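# Drive the cap screw into the bar using a hex key

## Task

Thread the loose cap screw into the bar and tighten it, using the single hex key that fits it. The breadboard is loose, so when you finish it has to be resting flat on the table.

## Robot and tools

Robot: two FANUC CRX-5iA arms, left_arm and right_arm. Each carries a Robotiq 140 two-finger gripper with a wrist camera. The left gripper's fingers are rigid. The right gripper's fingers are hinged and can fold. To get the squeeze you asked for, grip with the outer quarter of the pads, near the tips. A grip deeper toward the palm can fold the fingers and drag the part inward; narrow parts then sit loose or slip, and wide ones get squeezed harder than asked. Pushing the right fingertips straight into a surface also folds them unless they are fully shut.

Frames: the scene frame has its origin at table-top height, midway between the nominal bases. +z is up, +x points out over the table, and left_arm is on the +y side. Image left and right do not match the arm names. The calibrated bases are: left_arm at (+0.044, +0.492, 0) m with a small yaw; right_arm at (-0.060, -0.462, 0) m. Each arm reports its hand poses, velocities and targets in its own base frame. Offsets run along that arm's base axes, and turns pivot about its Hand target position. In the gripper's own frame the fingers point along +z and close along y. end_effector_position is the centre of the closed pads, which are 66 mm long. The tips stick out about 33 mm past that point when the gap is 40 mm or less, and only about 9 mm when fully open.

execute_actions(actions, cameras): actions is a list of actions. Each action has up to 15 rows, one per 1/30 s step; a short action repeats its final row until step 15. Every row is one list of 20 numbers in [-1, 1] covering both arms, in this order:
- left dx, dy, dz, rx, ry, rz
- left gripper position, force_limit, speed, activate
- then the same ten numbers for the right arm.
The six pose numbers are offsets, not poses. They count from the arm's Hand target at the start of that action, never from the row before, so sending the same offset again in a later action moves the arm further. The scale is 1.0 = 0.6 m for dx, dy, dz and 1.0 = 180 degrees for rx, ry, rz, which together form one rotation vector. Six zeros asks nothing new of an arm. The gripper numbers are always commands, since 0 is a real value, so resend the current ones.
- position: +1 is fully open (140 mm), about -0.8 brings the pads together, and -1 closes until something stops them.
- force_limit: at slow closing, -1 gives roughly 14 N, 0 gives 40 N and +1 gives 58 N on a part under 40 mm wide.
- speed: -1 is about 30 mm/s, 0 about 140 mm/s, +1 about 250 mm/s. A faster close grips much harder.
- Both force_limit and speed start at +1.
- activate: keep it at 0. Send 1 only when fault reads 7 or 13 or a result tells you to; it cycles the fingers and releases any part.
cameras: a list of names, ["all"], or []. With an empty actions list you get images plus the full status.

move(target, speed, blend, stop_force, zero, blocking, cameras): moves each gripper in a straight line.
- target: one 20-number row, or a list of up to 15 rows, laid out as above. Every row is an offset from the Hand targets at the start of the move, not from the previous row.
- speed: m/s, 0.002 to 1, default 0.25; turning is capped at twice that in rad/s.
- blend: metres of corner rounding between listed targets; 0 means stop at each one.
- stop_force: newtons, 12 to 80, one value for both arms. An arm's path ends once its push against its direction of travel exceeds this. Use it only at slow speed; fast touches often fault. Leave it out when backing away from a contact.
- zero: defaults to true, which re-zeroes the force reading before the move.
- blocking=false returns after about 0.5 s while the move runs on.
The result adds a move: line reading done, off_target, moving, held or fault, plus limits=paced or limits=held. None of these tells you whether anything was touched or shifted. The whole move is capped at 10 s, and paths do not steer around obstacles.

wait(seconds, 0 to 3600) lets time pass. stop() brakes a running move. zoom_image(camera, region=[x0, y0, x1, y1]) crops pixels of the latest image, at most 504 by 504. read_manual gives licence texts. finished_scene(scene) ends the scene for good.

Cameras: cam_head_left, cam_head_right, cam_left_wrist, cam_right_wrist, all 672x504.

Reading results:
- end_effector_position is in m and end_effector_quat_wxyz is the orientation, both in the arm's base frame. They can be off by a few cm.
- Hand target is the last commanded pose after clipping; orientation is clipped to within 32 degrees of the measured one each step. The gripper may rest short of it. Another execute_actions call re-requests it; otherwise send the remaining gap as an offset. To release a push, command the target back beyond the gripper.
- object_status: 0 moving, 1 blocked while opening, 2 blocked while closing (what you want after a grip), 3 reached the requested position or pads met.
- position_measured is in counts: 3 is open, about 75 is 100 mm, 139 is 60 mm, 200 is 20 mm, 230 is pads together.
- To grip harder, raise force_limit and nudge position from -1 to -0.98.
- fault: 0 is fine; 7 or 13 means send activate 1.
- Flange force is along the gripper axes and includes the weight of anything held.
- Joint velocities may read "within noise". MOTOR HOT warns of an upcoming OVER-TEMPERATURE FAULT, which brakes that arm for 30 to 60 s.

Avoid:
- Torques at the joints: the wrist joints tolerate only about 25 N m (24.9 to 25.8), the larger joints 150 N m. Reaching a limit stops that arm for 10 s. Don't twist a stiff screw too hard or hold heavy parts off-centre.
- Outside force: 150 N on any part of an arm also stops it for 10 s.
- Contact between the arms, including one gripper closing on the other's fingers, can end the scene.
- Hard hits, slams, dropping parts or releasing them while they move.
- Anything leaving the table, and tipping or lifting the breadboard.
- Long stretched-out or loaded holds, which heat the motors.

Each tool is called as name([rows], argument=value, ...), one row to a line, values as JSON.

## Session

execute_actions(actions=[])

Scene clock: 0.00 s.
left_arm: end_effector_position=(+0.7004, -0.0665, +0.3088) position_measured=3 object_status=3 fault=0 end_effector_quat_wxyz=(+0.046, +0.872, -0.442, +0.205) | right_arm: end_effector_position=(+0.4763, -0.1121, +0.1318) position_measured=3 object_status=3 fault=0 end_effector_quat_wxyz=(-0.006, +0.902, -0.361, +0.237)
Joint positions: left_arm=[0.255 0.37 0.422 0.346 -1.377 0.352] | right_arm=[0.212 -0.267 -0.684 0.362 -0.775 0.385]
Joint velocities: within noise
Flange force (N): no reading
Hand target: left_arm +0.7004, -0.0665, +0.3088; +0.046, +0.872, -0.442, +0.205 | right_arm +0.4763, -0.1121, +0.1318; -0.006, +0.902, -0.361, +0.237
Tool commands: left_gripper/position=+1.0 left_gripper/force_limit=+1.0 left_gripper/speed=+1.0 left_gripper/activate=+0.0 right_gripper/position=+1.0 right_gripper/force_limit=+1.0 right_gripper/speed=+1.0 right_gripper/activate=+0.0

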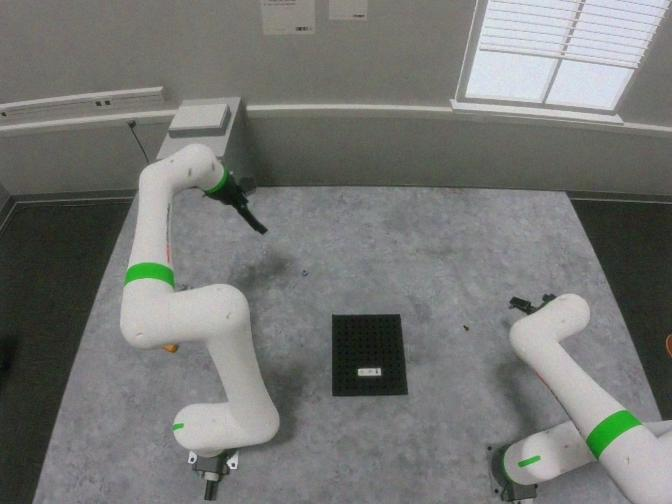

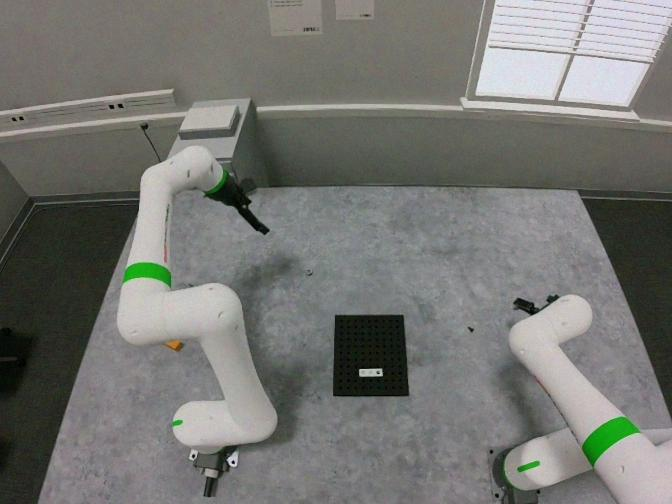

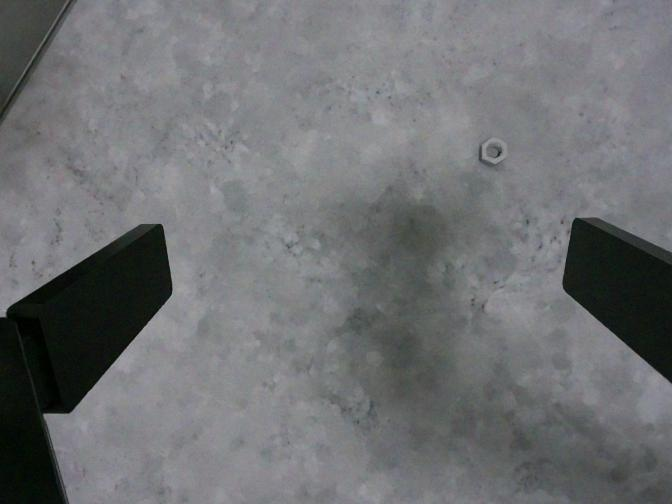

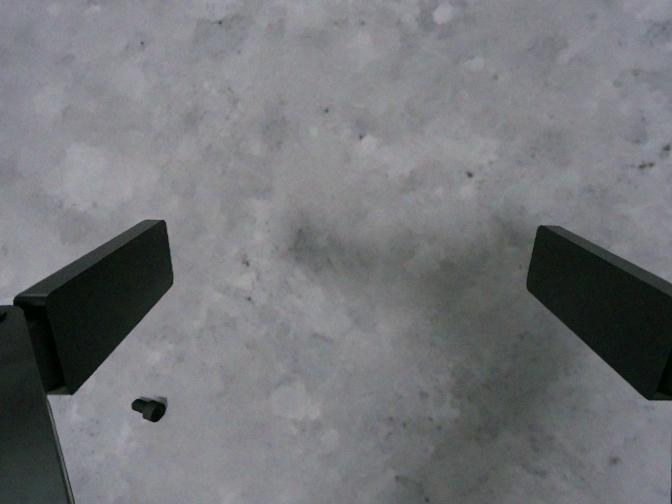

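zoom_image(camera="cam_head_left", region=[320, 300, 480, 420])

zoom_image(camera="cam_head_left", region=[90, 230, 340, 420])

zoom_image(camera="cam_right_wrist", region=[100, 360, 220, 450])

Scaled by 3.150 from the camera's image (finer frame: 960x720).

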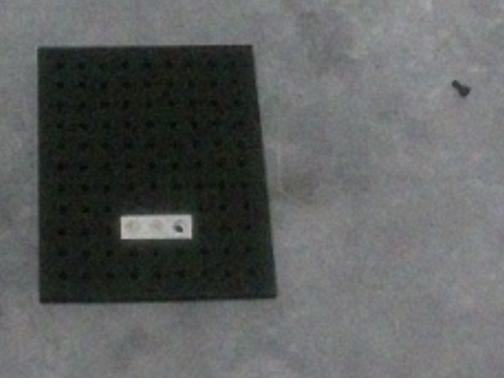

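Scaled by 2.016 from the camera's image (finer frame: 960x720).

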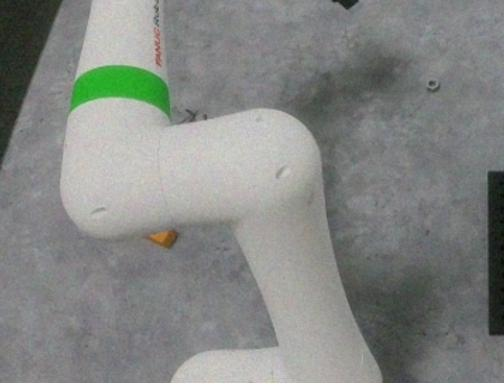

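Scaled by 4.200 from the camera's image (finer frame: 960x720).

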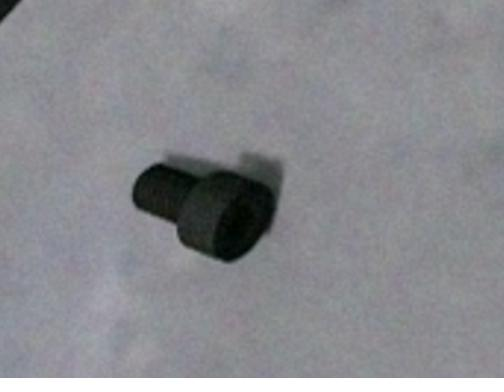

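move(target=[-0.503, 0.3325, 0.069, 0.0306, 0.1365, 0.2943, 1, 1, 1, 0, 0.056, 0.957, 0.28, -0.004, 0.156, 0.2377, 1, 1, 1, 0], speed=0.35, cameras=["all"])

Scene clock: 41.07 s.
left_arm: end_effector_position=(+0.3986, +0.1330, +0.3502) position_measured=3 object_status=3 fault=0 end_effector_quat_wxyz=(+0.000, +1.000, +0.000, +0.000) | right_arm: end_effector_position=(+0.5099, +0.4621, +0.2998) position_measured=3 object_status=3 fault=0 end_effector_quat_wxyz=(+0.000, +1.000, +0.000, +0.000)
Joint positions: left_arm=[0.636 -0.037 0.226 0 -1.835 0.935] | right_arm=[0.926 0.761 1.179 0 -1.988 0.644]
Flange force (N): left_arm=[5.6 0.3 3.6] | right_arm=no reading
Hand target: left_arm +0.3986, +0.1330, +0.3502; +0.000, +1.000, +0.000, +0.000 | right_arm +0.5099, +0.4621, +0.2998; +0.000, +1.000, +0.000, +0.000
Off the commanded pose: left_arm 0.000 m, 0 deg | right_arm 0.000 m, 0 deg.
move: done

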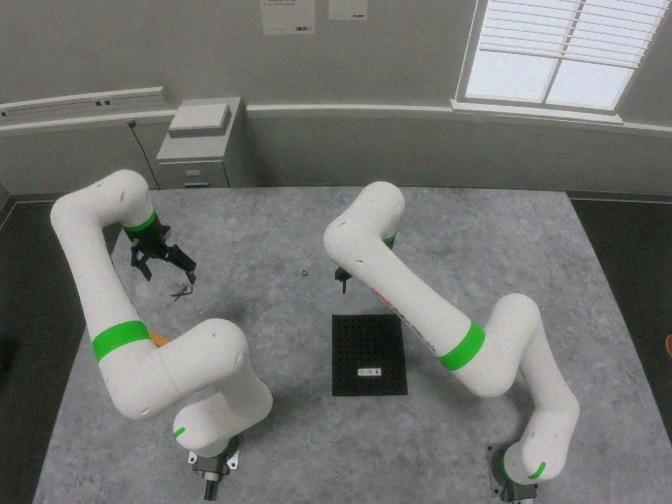

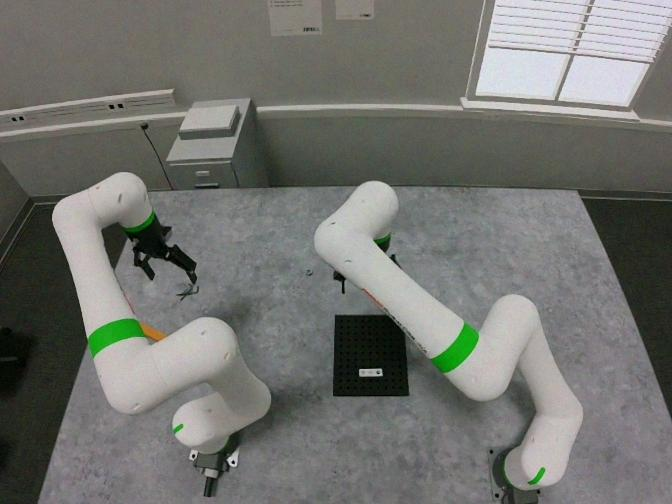

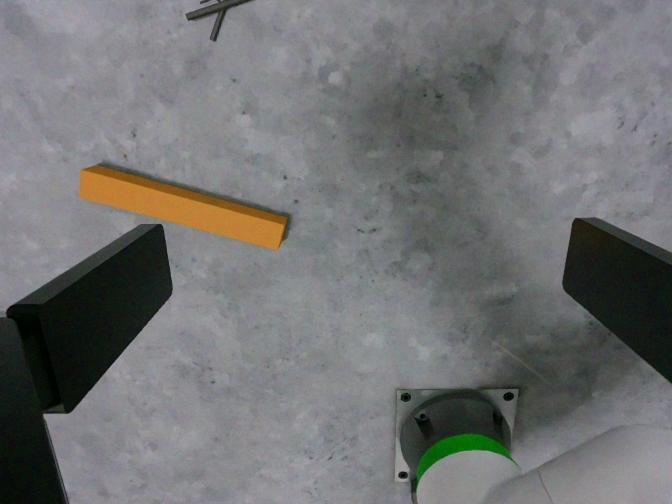

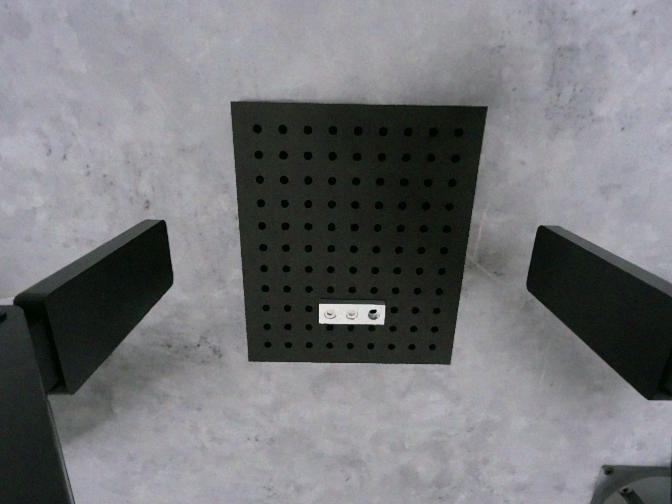

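zoom_image(camera="cam_right_wrist", region=[300, 280, 410, 350])

zoom_image(camera="cam_left_wrist", region=[60, 0, 310, 190])

Scaled by 4.582 from the camera's image (finer frame: 960x720).

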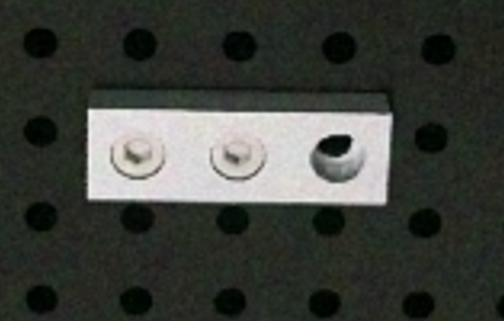

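Scaled by 2.016 from the camera's image (finer frame: 960x720).

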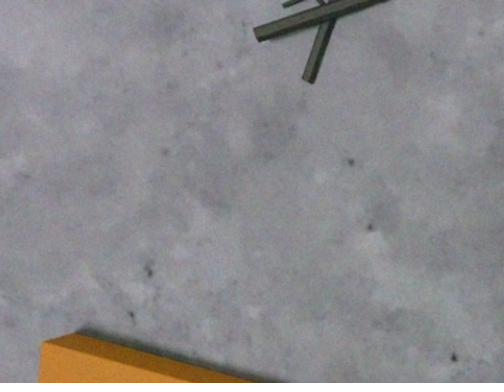

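move(target=[0.319, 0.2, -0.333, 0, 0, 0, 1, 1, 1, 0, -0.217, -0.03, -0.25, 0, 0, 0, 1, 1, 1, 0], speed=0.35, cameras=["cam_left_wrist", "cam_right_wrist"])

zoom_image(camera="cam_left_wrist", region=[180, 60, 520, 440])

zoom_image(camera="cam_right_wrist", region=[200, 100, 460, 400])

Scene clock: 62.20 s.
left_arm: end_effector_position=(+0.5900, +0.2530, +0.1504) position_measured=3 object_status=3 fault=0 end_effector_quat_wxyz=(+0.000, +1.000, +0.000, +0.000) | right_arm: end_effector_position=(+0.3797, +0.4441, +0.1498) position_measured=3 object_status=3 fault=0 end_effector_quat_wxyz=(+0.000, +1.000, +0.000, +0.000)
Joint positions: left_arm=[0.609 0.511 0.427 0 -1.488 0.962] | right_arm=[1.088 0.36 0.214 0 -1.425 0.482]
Flange force (N): left_arm=[10.7 -2.9 3.9] | right_arm=[6.4 -6.4 -0.7]
Hand target: left_arm +0.5900, +0.2530, +0.1504; +0.000, +1.000, +0.000, +0.000 | right_arm +0.3797, +0.4441, +0.1498; +0.000, +1.000, +0.000, +0.000
Off the commanded pose: left_arm 0.000 m, 0 deg | right_arm 0.000 m, 0 deg.
move: done

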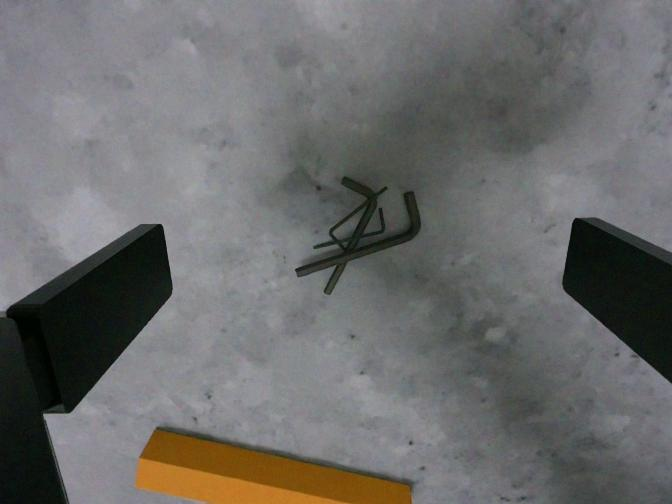

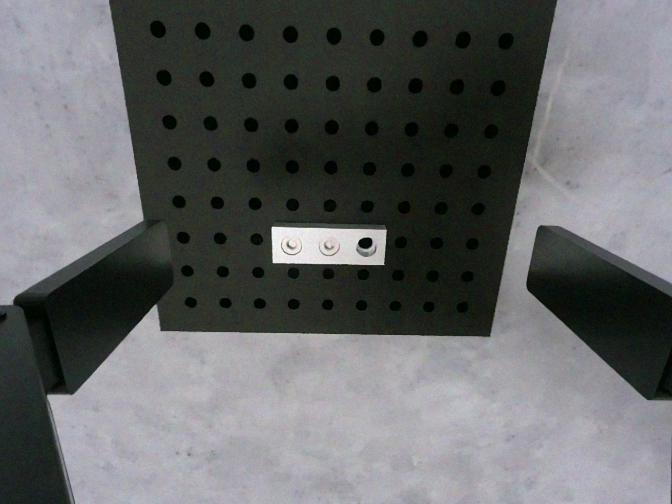

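Scaled by 1.326 from the camera's image (finer frame: 960x720).

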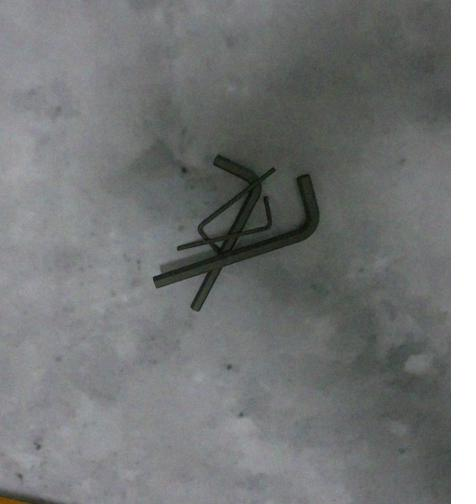

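Scaled by 1.680 from the camera's image (finer frame: 960x720).

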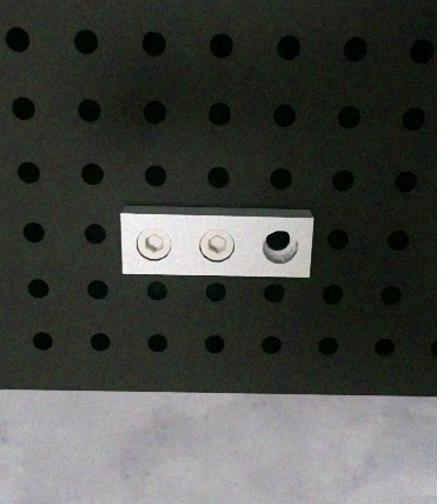

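zoom_image(camera="cam_left_wrist", region=[285, 165, 435, 305])

zoom_image(camera="cam_right_wrist", region=[260, 210, 400, 280])

Scaled by 3.360 from the camera's image (finer frame: 960x720).

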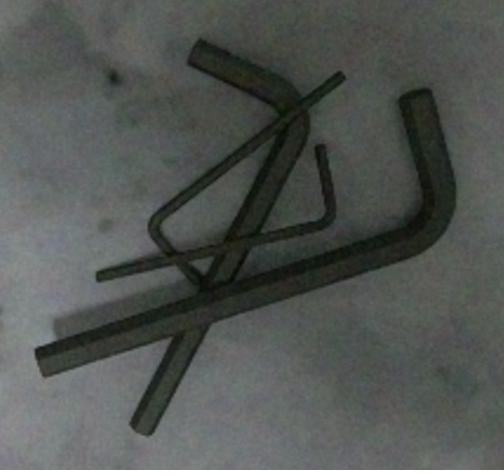

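Scaled by 3.600 from the camera's image (finer frame: 960x720).

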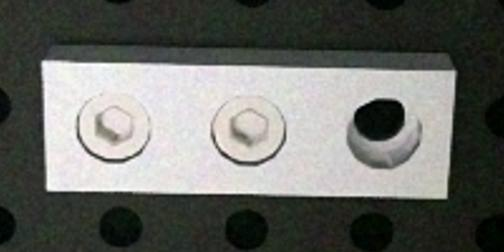

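move(target=[-0.0425, 0, -0.117, 0, 0, 0, 1, 1, 1, 0, -0.145, -0.032, -0.10, 0, 0, 0, 1, 1, 1, 0], speed=0.3, cameras=["cam_left_wrist", "cam_right_wrist"])

zoom_image(camera="cam_left_wrist", region=[250, 120, 470, 340])

zoom_image(camera="cam_right_wrist", region=[240, 50, 440, 200])

Scene clock: 130.50 s.
left_arm: end_effector_position=(+0.5645, +0.2530, +0.0802) position_measured=3 object_status=3 fault=0 end_effector_quat_wxyz=(+0.000, +1.000, +0.000, +0.000) | right_arm: end_effector_position=(+0.2927, +0.4249, +0.0898) position_measured=3 object_status=3 fault=0 end_effector_quat_wxyz=(+0.000, +1.000, +0.000, +0.000)
Joint positions: left_arm=[0.633 0.481 0.219 0 -1.309 0.938] | right_arm=[1.222 0.227 -0.1 0 -1.244 0.348]
Flange force (N): left_arm=[4.7 -0.2 6.8] | right_arm=[2.4 -2.1 2.0]
Hand target: left_arm +0.5645, +0.2530, +0.0802; +0.000, +1.000, +0.000, +0.000 | right_arm +0.2927, +0.4249, +0.0898; +0.000, +1.000, +0.000, +0.000
Off the commanded pose: left_arm 0.000 m, 0 deg | right_arm 0.000 m, 0 deg.
move: done

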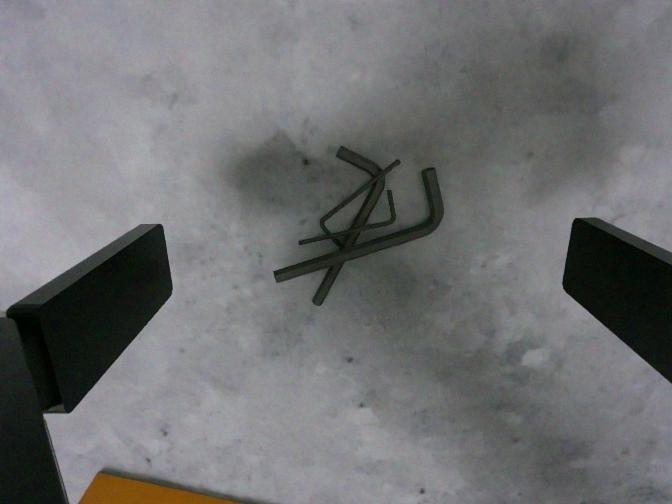

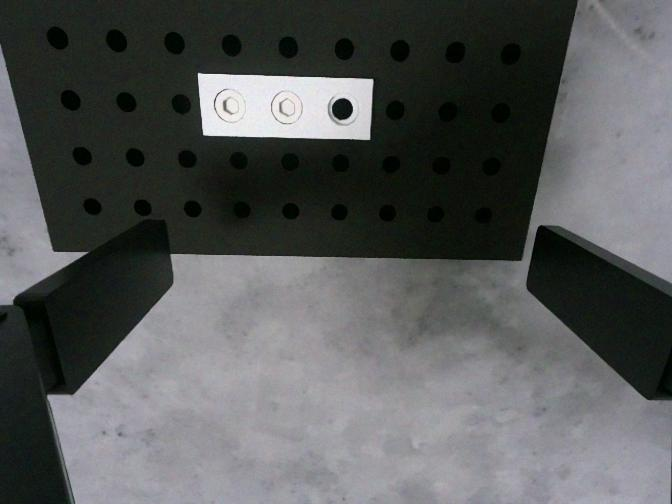

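Scaled by 2.291 from the camera's image (finer frame: 960x720).

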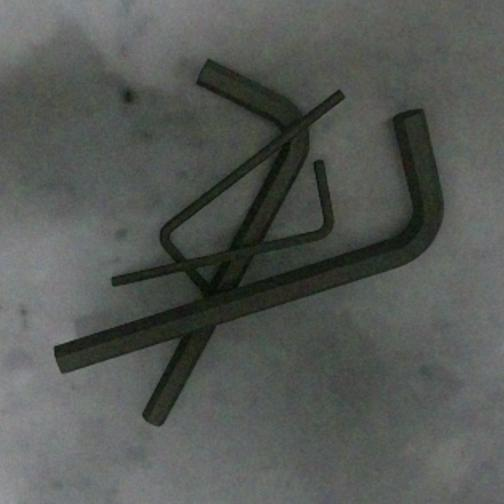

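Scaled by 2.520 from the camera's image (finer frame: 960x720).

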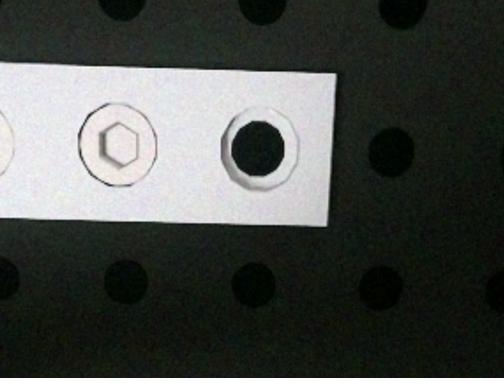

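move(target=[0, 0, 0, 0, 0, 0, 1, 1, 1, 0, 0.457, -0.61, 0.06, 0, 0, 0, 1, 1, 1, 0], speed=0.4, cameras=["cam_right_wrist"])

Scene clock: 160.70 s.
left_arm: end_effector_position=(+0.5645, +0.2530, +0.0802) position_measured=3 object_status=3 fault=0 end_effector_quat_wxyz=(+0.000, +1.000, +0.000, +0.000) | right_arm: end_effector_position=(+0.5669, +0.0590, +0.1258) position_measured=3 object_status=3 fault=0 end_effector_quat_wxyz=(+0.000, +1.000, +0.000, +0.000)
Joint positions: left_arm=[0.633 0.481 0.219 0 -1.309 0.938] | right_arm=[0.334 0.334 0.123 0 -1.36 1.236]
Flange force (N): left_arm=[6.0 -1.1 6.2] | right_arm=[6.2 1.0 0.6]
Hand target: left_arm +0.5645, +0.2530, +0.0802; +0.000, +1.000, +0.000, +0.000 | right_arm +0.5669, +0.0589, +0.1258; +0.000, +1.000, +0.000, +0.000
Off the commanded pose: left_arm 0.000 m, 0 deg | right_arm 0.000 m, 0 deg.
move: done

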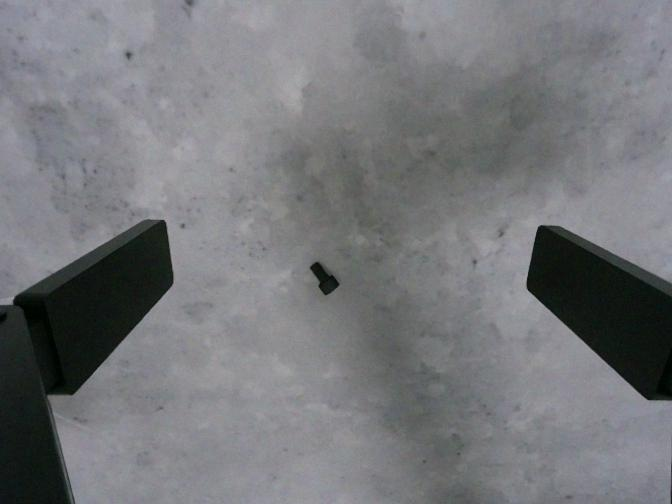

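zoom_image(camera="cam_right_wrist", region=[290, 245, 360, 310])

Scaled by 7.200 from the camera's image (finer frame: 960x720).

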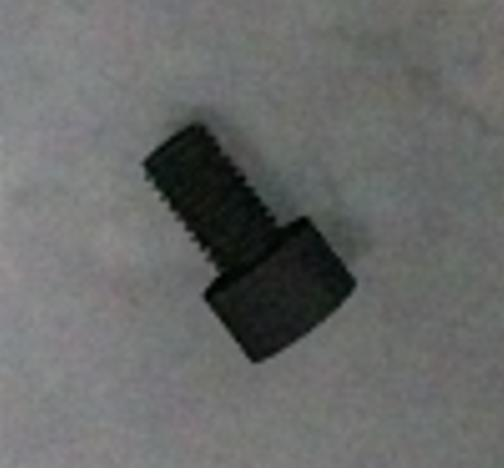

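move(target=[0, 0, 0, 0, 0, 0, 1, 1, 1, 0, -0.1665, -0.0023, -0.0732, 0.1769, 0.0529, -0.7985, -0.15, -1, 1, 0], speed=0.4, cameras=["cam_right_wrist", "cam_head_left"])

Scene clock: 239.87 s.
left_arm: end_effector_position=(+0.5645, +0.2530, +0.0802) position_measured=3 object_status=3 fault=0 end_effector_quat_wxyz=(+0.000, +1.000, +0.000, +0.000) | right_arm: end_effector_position=(+0.4670, +0.0576, +0.0819) position_measured=148 object_status=3 fault=0 end_effector_quat_wxyz=(+0.207, -0.279, +0.935, +0.062)
Joint positions: left_arm=[0.633 0.481 0.219 0 -1.309 0.938] | right_arm=[0.311 -0.177 -0.568 -0.164 -0.764 -1.206]
Flange force (N): left_arm=[5.9 -1.0 6.4] | right_arm=[-0.9 -4.9 1.5]
Hand target: left_arm +0.5645, +0.2530, +0.0802; +0.000, +1.000, +0.000, +0.000 | right_arm +0.4670, +0.0576, +0.0819; +0.207, -0.279, +0.935, +0.062
Off the commanded pose: left_arm 0.000 m, 0 deg | right_arm 0.000 m, 0 deg.
move: done
Images, in order (width x height): cam_head_left 672x504, cam_right_wrist 672x504.

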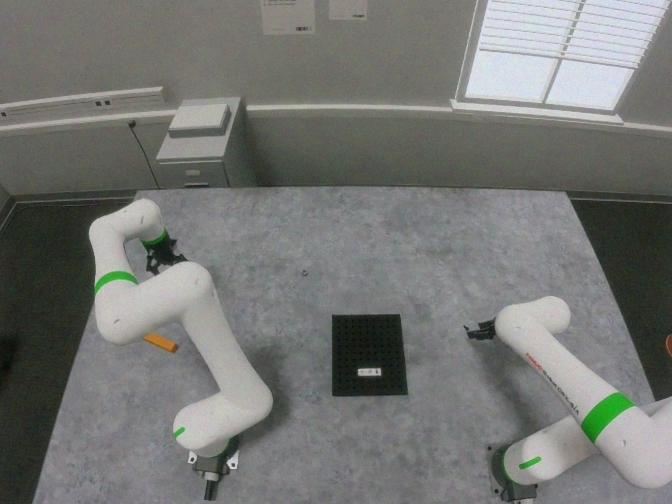

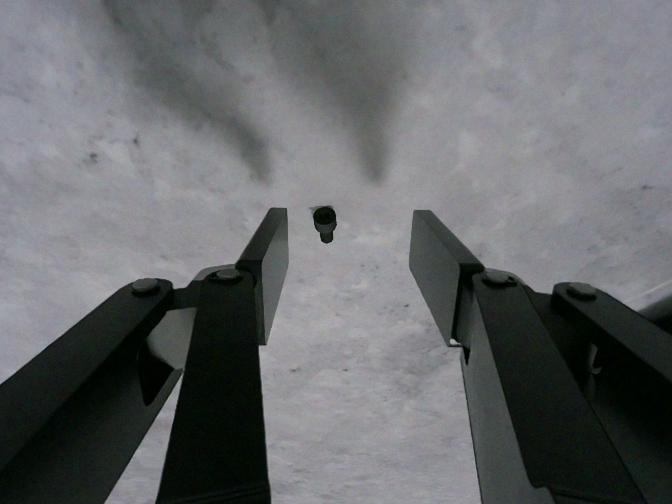

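zoom_image(camera="cam_right_wrist", region=[256, 180, 446, 300])

zoom_image(camera="cam_right_wrist", region=[300, 195, 350, 250])

Scaled by 2.653 from the camera's image (finer frame: 960x720).

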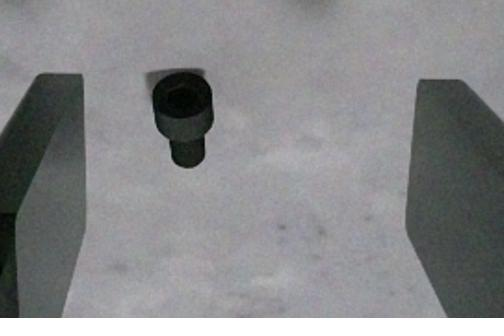

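Scaled by 9.164 from the camera's image (finer frame: 960x720).

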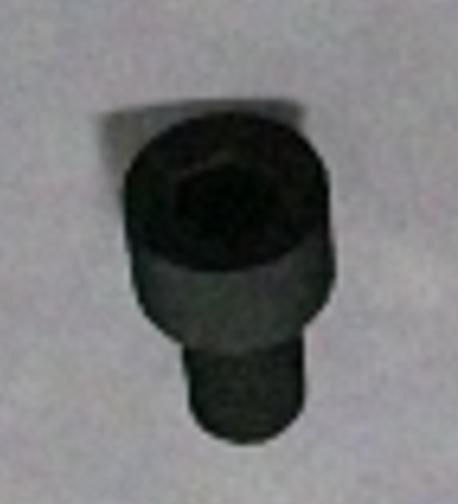

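move(target=[0, 0, 0, 0, 0, 0, 1, 1, 1, 0, 0.0495, 0.009, -0.043, 0, 0, 0, -0.15, -1, 1, 0], speed=0.2, cameras=["cam_right_wrist"])

zoom_image(camera="cam_right_wrist", region=[256, 160, 446, 300])

Scene clock: 270.93 s.
left_arm: end_effector_position=(+0.5645, +0.2530, +0.0802) position_measured=3 object_status=3 fault=0 end_effector_quat_wxyz=(+0.000, +1.000, +0.000, +0.000) | right_arm: end_effector_position=(+0.4967, +0.0630, +0.0561) position_measured=148 object_status=3 fault=0 end_effector_quat_wxyz=(+0.207, -0.279, +0.935, +0.062)
Joint positions: left_arm=[0.633 0.481 0.219 0 -1.309 0.938] | right_arm=[0.298 -0.06 -0.527 -0.186 -0.692 -1.17]
Flange force (N): left_arm=[6.1 -0.9 6.2] | right_arm=[-1.1 -4.6 2.7]
Hand target: left_arm +0.5645, +0.2530, +0.0802; +0.000, +1.000, +0.000, +0.000 | right_arm +0.4967, +0.0630, +0.0561; +0.207, -0.279, +0.935, +0.062
Off the commanded pose: left_arm 0.000 m, 0 deg | right_arm 0.000 m, 0 deg.
move: done

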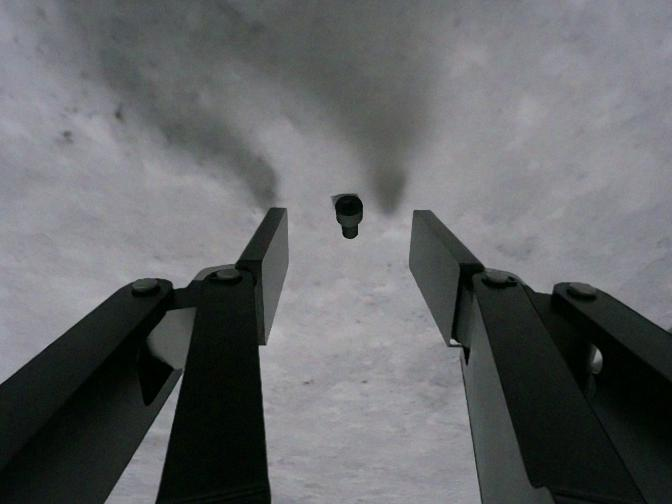

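Scaled by 2.653 from the camera's image (finer frame: 960x720).

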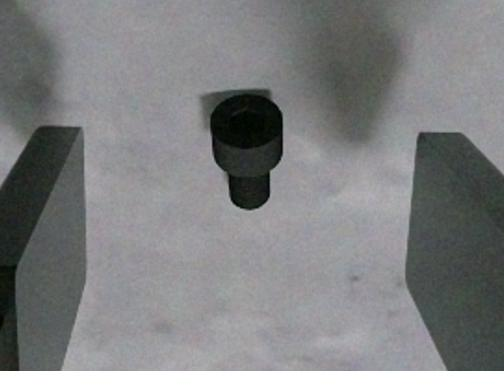

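move([
  [0, 0, 0, 0, 0, 0, 1, 1, 1, 0, 0.0125, 0.0082, -0.0292, 0, 0, 0, -0.15, -0.6, -1, 0],
  [0, 0, 0, 0, 0, 0, 1, 1, 1, 0, 0.0125, 0.0082, -0.0292, 0, 0, 0, -1, -0.6, -1, 0],
], speed=0.08, cameras=["cam_right_wrist"])

zoom_image(camera="cam_right_wrist", region=[256, 160, 446, 300])

Scene clock: 280.67 s.
left_arm: end_effector_position=(+0.5645, +0.2530, +0.0802) position_measured=3 object_status=3 fault=0 end_effector_quat_wxyz=(+0.000, +1.000, +0.000, +0.000) | right_arm: end_effector_position=(+0.5042, +0.0679, +0.0386) position_measured=212 object_status=0 fault=0 end_effector_quat_wxyz=(+0.207, -0.279, +0.935, +0.062)
Joint positions: left_arm=[0.633 0.481 0.219 0 -1.309 0.938] | right_arm=[0.304 -0.014 -0.528 -0.193 -0.644 -1.164]
Flange force (N): left_arm=[6.0 -1.2 6.0] | right_arm=[-2.5 -5.1 3.0]
Hand target: left_arm +0.5645, +0.2530, +0.0802; +0.000, +1.000, +0.000, +0.000 | right_arm +0.5042, +0.0679, +0.0386; +0.207, -0.279, +0.935, +0.062
Off the commanded pose: left_arm 0.000 m, 0 deg | right_arm 0.000 m, 0 deg.
move: done

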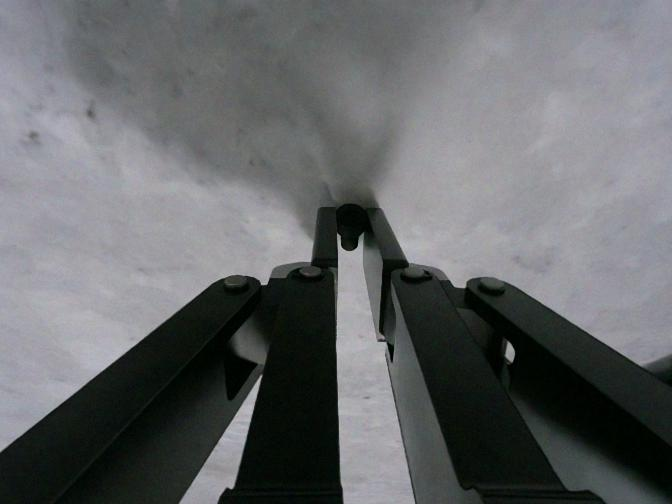

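Scaled by 2.653 from the camera's image (finer frame: 960x720).

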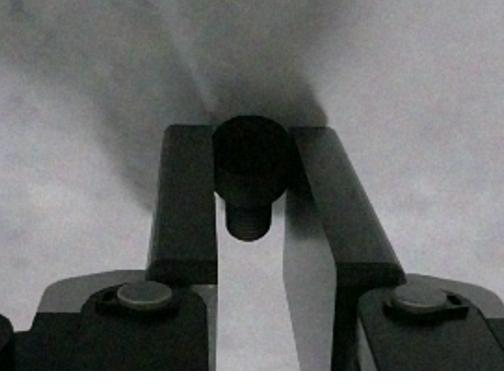

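move(target=[0, 0, 0, 0, 0, 0, 1, 1, 1, 0, 0, 0, 0.2, 0, 0, 0, -1, -0.6, -1, 0], speed=0.15, cameras=["cam_right_wrist"])

zoom_image(camera="cam_right_wrist", region=[296, 180, 406, 270])

Scene clock: 285.23 s.
left_arm: end_effector_position=(+0.5645, +0.2530, +0.0802) position_measured=3 object_status=3 fault=0 end_effector_quat_wxyz=(+0.000, +1.000, +0.000, +0.000) | right_arm: end_effector_position=(+0.5042, +0.0679, +0.1585) position_measured=212 object_status=2 fault=0 end_effector_quat_wxyz=(+0.207, -0.279, +0.935, +0.062)
Joint positions: left_arm=[0.633 0.481 0.219 0 -1.309 0.938] | right_arm=[0.308 -0.148 -0.361 -0.142 -0.941 -1.239]
Flange force (N): left_arm=[6.1 -1.0 6.0] | right_arm=[-2.1 -5.1 1.3]
Hand target: left_arm +0.5645, +0.2530, +0.0802; +0.000, +1.000, +0.000, +0.000 | right_arm +0.5042, +0.0679, +0.1586; +0.207, -0.279, +0.935, +0.062
Off the commanded pose: left_arm 0.000 m, 0 deg | right_arm 0.000 m, 0 deg.
move: done

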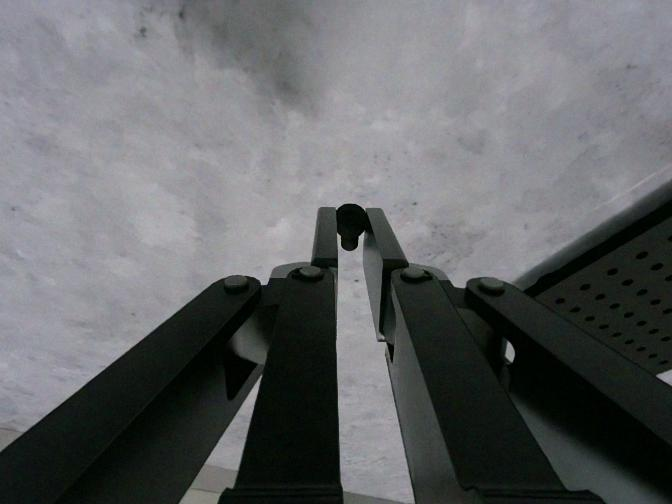

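Scaled by 4.582 from the camera's image (finer frame: 960x720).

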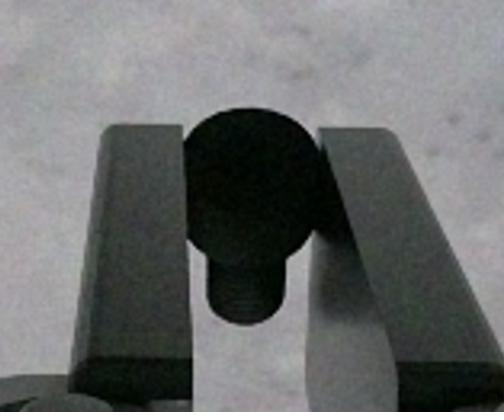

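move([
  [0.0142, -0.0667, 0.0497, 0, 0, 0.1056, -0.325, -0.5, 0, 0, -0.0403, 0.0868, 0.0857, -0.1487, 0.0353, 0.4734, -1, -0.6, -1, 0],
  [0.0142, -0.0667, 0.0497, 0, 0, 0.1056, -0.325, -0.5, 0, 0, -0.1403, 0.2535, 0.0857, -0.1806, -0.0907, 0.9057, -1, -0.6, -1, 0],
  [0.0142, -0.0667, 0.0497, 0, 0, 0.1056, -0.325, -0.5, 0, 0, -0.2403, 0.4868, 0.0023, 0.2269, 0.5255, -0.4782, -1, -0.6, -1, 0],
  [0.0142, -0.0667, 0.0497, 0, 0, 0.1056, -0.325, -0.5, 0, 0, -0.2553, 0.5452, -0.106, 0.2269, 0.5255, -0.4782, -1, -0.6, -1, 0],
], speed=0.45, blend=[0.04, 0.04, 0.02, 0], cameras=["all"])

Scene clock: 353.57 s.
left_arm: end_effector_position=(+0.5730, +0.2130, +0.1100) position_measured=170 object_status=3 fault=0 end_effector_quat_wxyz=(+0.000, +0.986, +0.165, +0.000) | right_arm: end_effector_position=(+0.3510, +0.3950, +0.0950) position_measured=212 object_status=2 fault=0 end_effector_quat_wxyz=(-0.412, +0.542, +0.646, +0.345)
Joint positions: left_arm=[0.57 0.446 0.239 0 -1.364 1.333] | right_arm=[0.287 0.281 -0.28 -1.246 -1.254 3.625]
Flange force (N): left_arm=[6.6 1.4 5.9] | right_arm=[-5.1 4.5 0.1]
Hand target: left_arm +0.5730, +0.2130, +0.1100; +0.000, +0.986, +0.165, +0.000 | right_arm +0.3510, +0.3950, +0.0950; -0.412, +0.542, +0.646, +0.345
Off the commanded pose: left_arm 0.000 m, 0 deg | right_arm 0.000 m, 0 deg.
move: done

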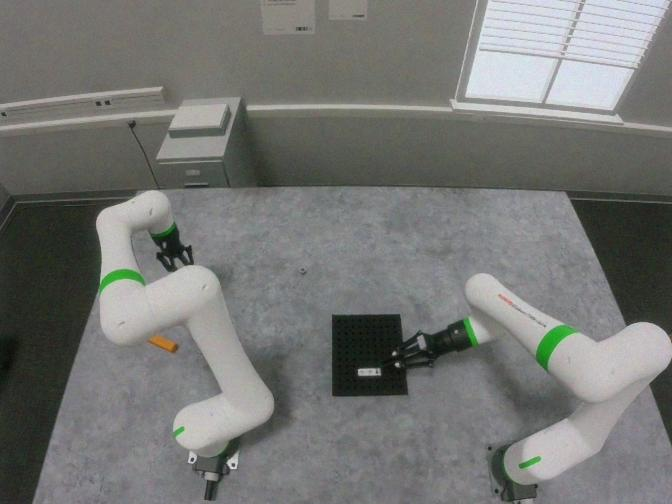

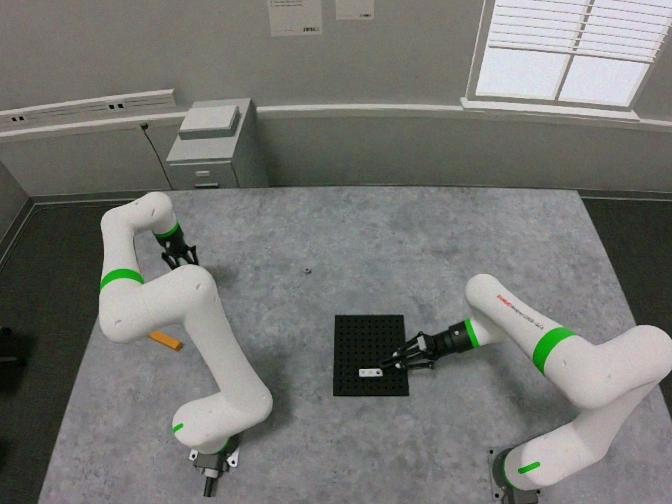

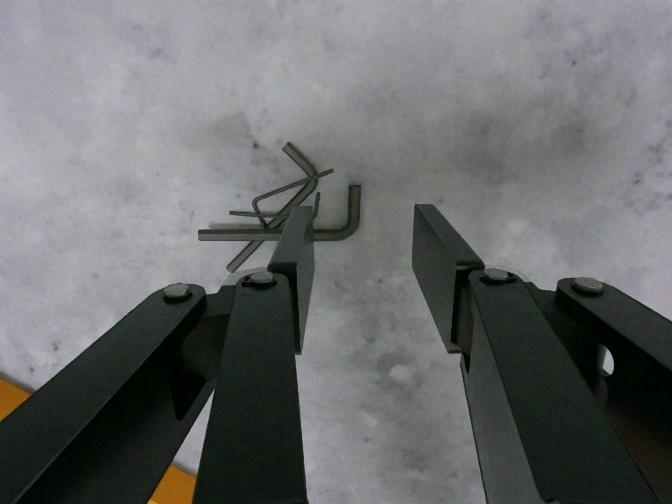

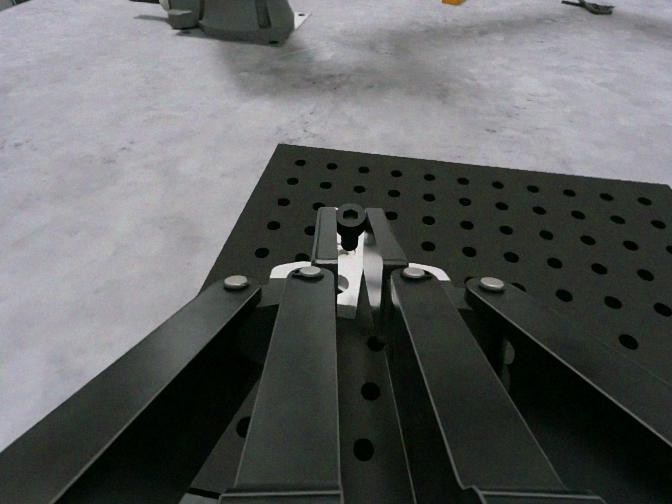

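zoom_image(camera="cam_right_wrist", region=[290, 190, 420, 330])

zoom_image(camera="cam_right_wrist", region=[325, 195, 380, 255])

zoom_image(camera="cam_left_wrist", region=[190, 130, 430, 290])

Scaled by 3.600 from the camera's image (finer frame: 960x720).

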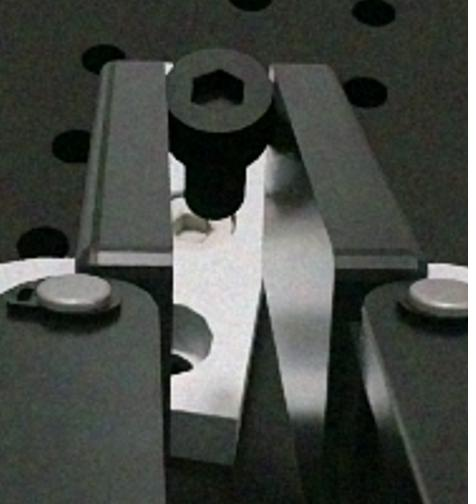

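Scaled by 8.400 from the camera's image (finer frame: 960x720).

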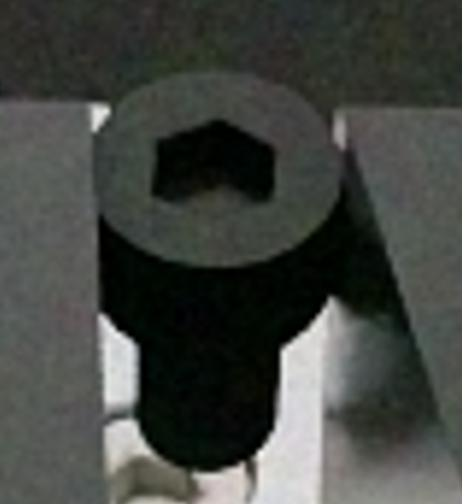

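Scaled by 2.100 from the camera's image (finer frame: 960x720).

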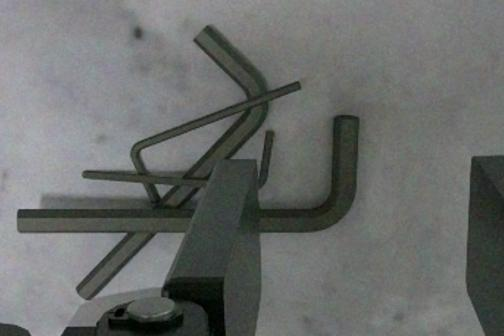

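move([
  [-0.0007, 0.0018, -0.0917, 0, 0, 0, -0.563, -0.5, 0, 0, 0.015, -0.0583, 0.1083, 0, 0, 0, -1, -0.6, -1, 0],
  [-0.0007, 0.0018, -0.0917, 0, 0, 0, -0.563, -0.5, 0, 0, 0.0817, -0.2583, 0.1083, -0.4924, -0.0868, 0, -1, -0.6, -1, 0],
  [-0.0007, 0.0018, -0.0917, 0, 0, 0, -0.563, -0.5, 0, 0, 0.0817, -0.2917, -0.06, -0.4924, -0.0868, 0, -1, -0.6, -1, 0],
  [-0.0007, 0.0018, -0.0917, 0, 0, 0, -0.563, -0.5, 0, 0, 0.0817, -0.2917, -0.09, -0.4924, -0.0868, 0, -1, -0.6, -1, 0],
], speed=[0.4, 0.4, 0.3, 0.06], blend=[0.03, 0.02, 0.005, 0], cameras=["cam_left_wrist", "cam_right_wrist"])

Scene clock: 449.80 s.
left_arm: end_effector_position=(+0.5726, +0.2141, +0.0550) position_measured=200 object_status=3 fault=0 end_effector_quat_wxyz=(+0.000, +0.986, +0.165, +0.000) | right_arm: end_effector_position=(+0.4001, +0.2200, +0.0410) position_measured=212 object_status=2 fault=0 end_effector_quat_wxyz=(+0.166, +0.628, +0.748, -0.139)
Joint positions: left_arm=[0.572 0.482 0.158 0 -1.248 1.331] | right_arm=[1.017 0.328 -0.265 0.294 -1.323 2.175]
Flange force (N): left_arm=[6.0 1.4 6.6] | right_arm=[3.5 6.1 0.5]
Hand target: left_arm +0.5726, +0.2141, +0.0550; +0.000, +0.986, +0.165, +0.000 | right_arm +0.4001, +0.2200, +0.0410; +0.166, +0.628, +0.748, -0.139
Off the commanded pose: left_arm 0.000 m, 0 deg | right_arm 0.000 m, 0 deg.
move: done

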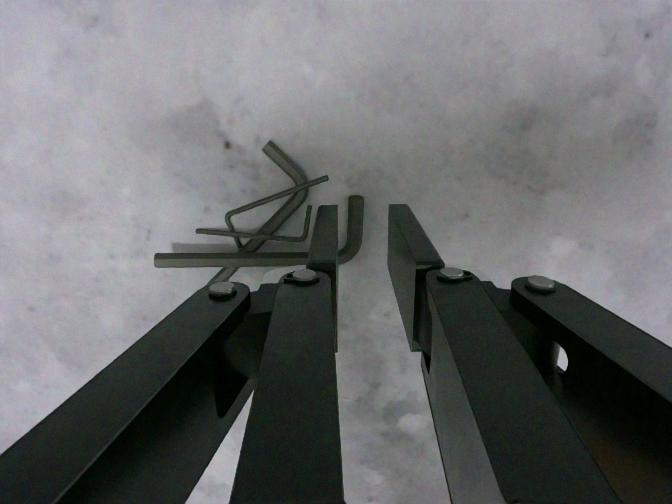

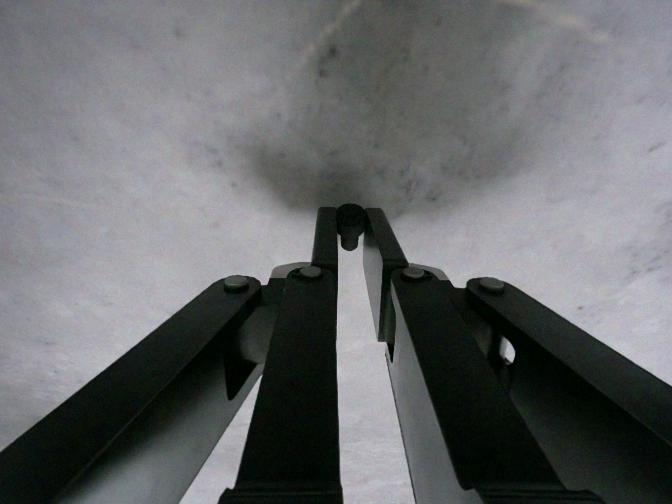

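move(target=[0, 0, -0.045, 0, 0, 0, -0.563, -0.5, 0, 0, 0, 0, -0.0025, 0, 0, 0, -1, -0.6, -1, 0], speed=0.02, stop_force=14, cameras=["cam_left_wrist"])

Scene clock: 454.73 s.
left_arm: end_effector_position=(+0.5727, +0.2141, +0.0348) position_measured=200 object_status=3 fault=0 end_effector_quat_wxyz=(+0.000, +0.986, +0.165, +0.000) | right_arm: end_effector_position=(+0.4001, +0.2200, +0.0395) position_measured=212 object_status=2 fault=0 end_effector_quat_wxyz=(+0.166, +0.628, +0.748, -0.139)
Joint positions: left_arm=[0.572 0.498 0.133 0 -1.205 1.331] | right_arm=[1.017 0.33 -0.266 0.295 -1.32 2.174]
Flange force (N): left_arm=[-7.3 -4.7 -38.0] | right_arm=[3.0 5.0 0.3]
Hand target: left_arm +0.5727, +0.2141, +0.0348; +0.000, +0.986, +0.165, +0.000 (not the last commanded pose) | right_arm +0.4001, +0.2200, +0.0395; +0.166, +0.628, +0.748, -0.139
Off the commanded pose: left_arm 0.007 m, 0 deg | right_arm 0.000 m, 0 deg.
move: contact (left_arm)

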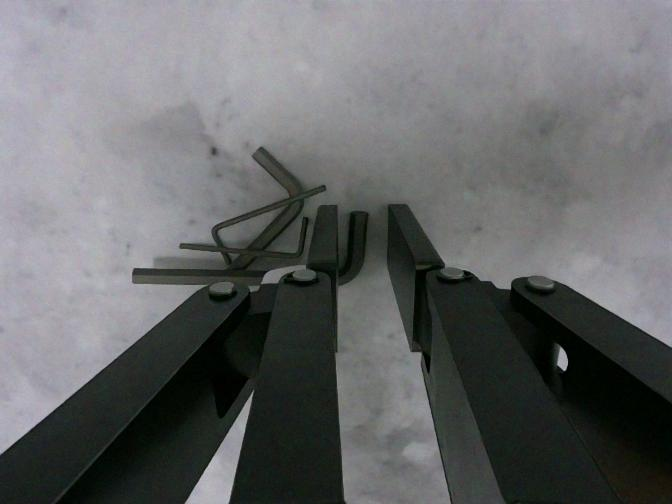

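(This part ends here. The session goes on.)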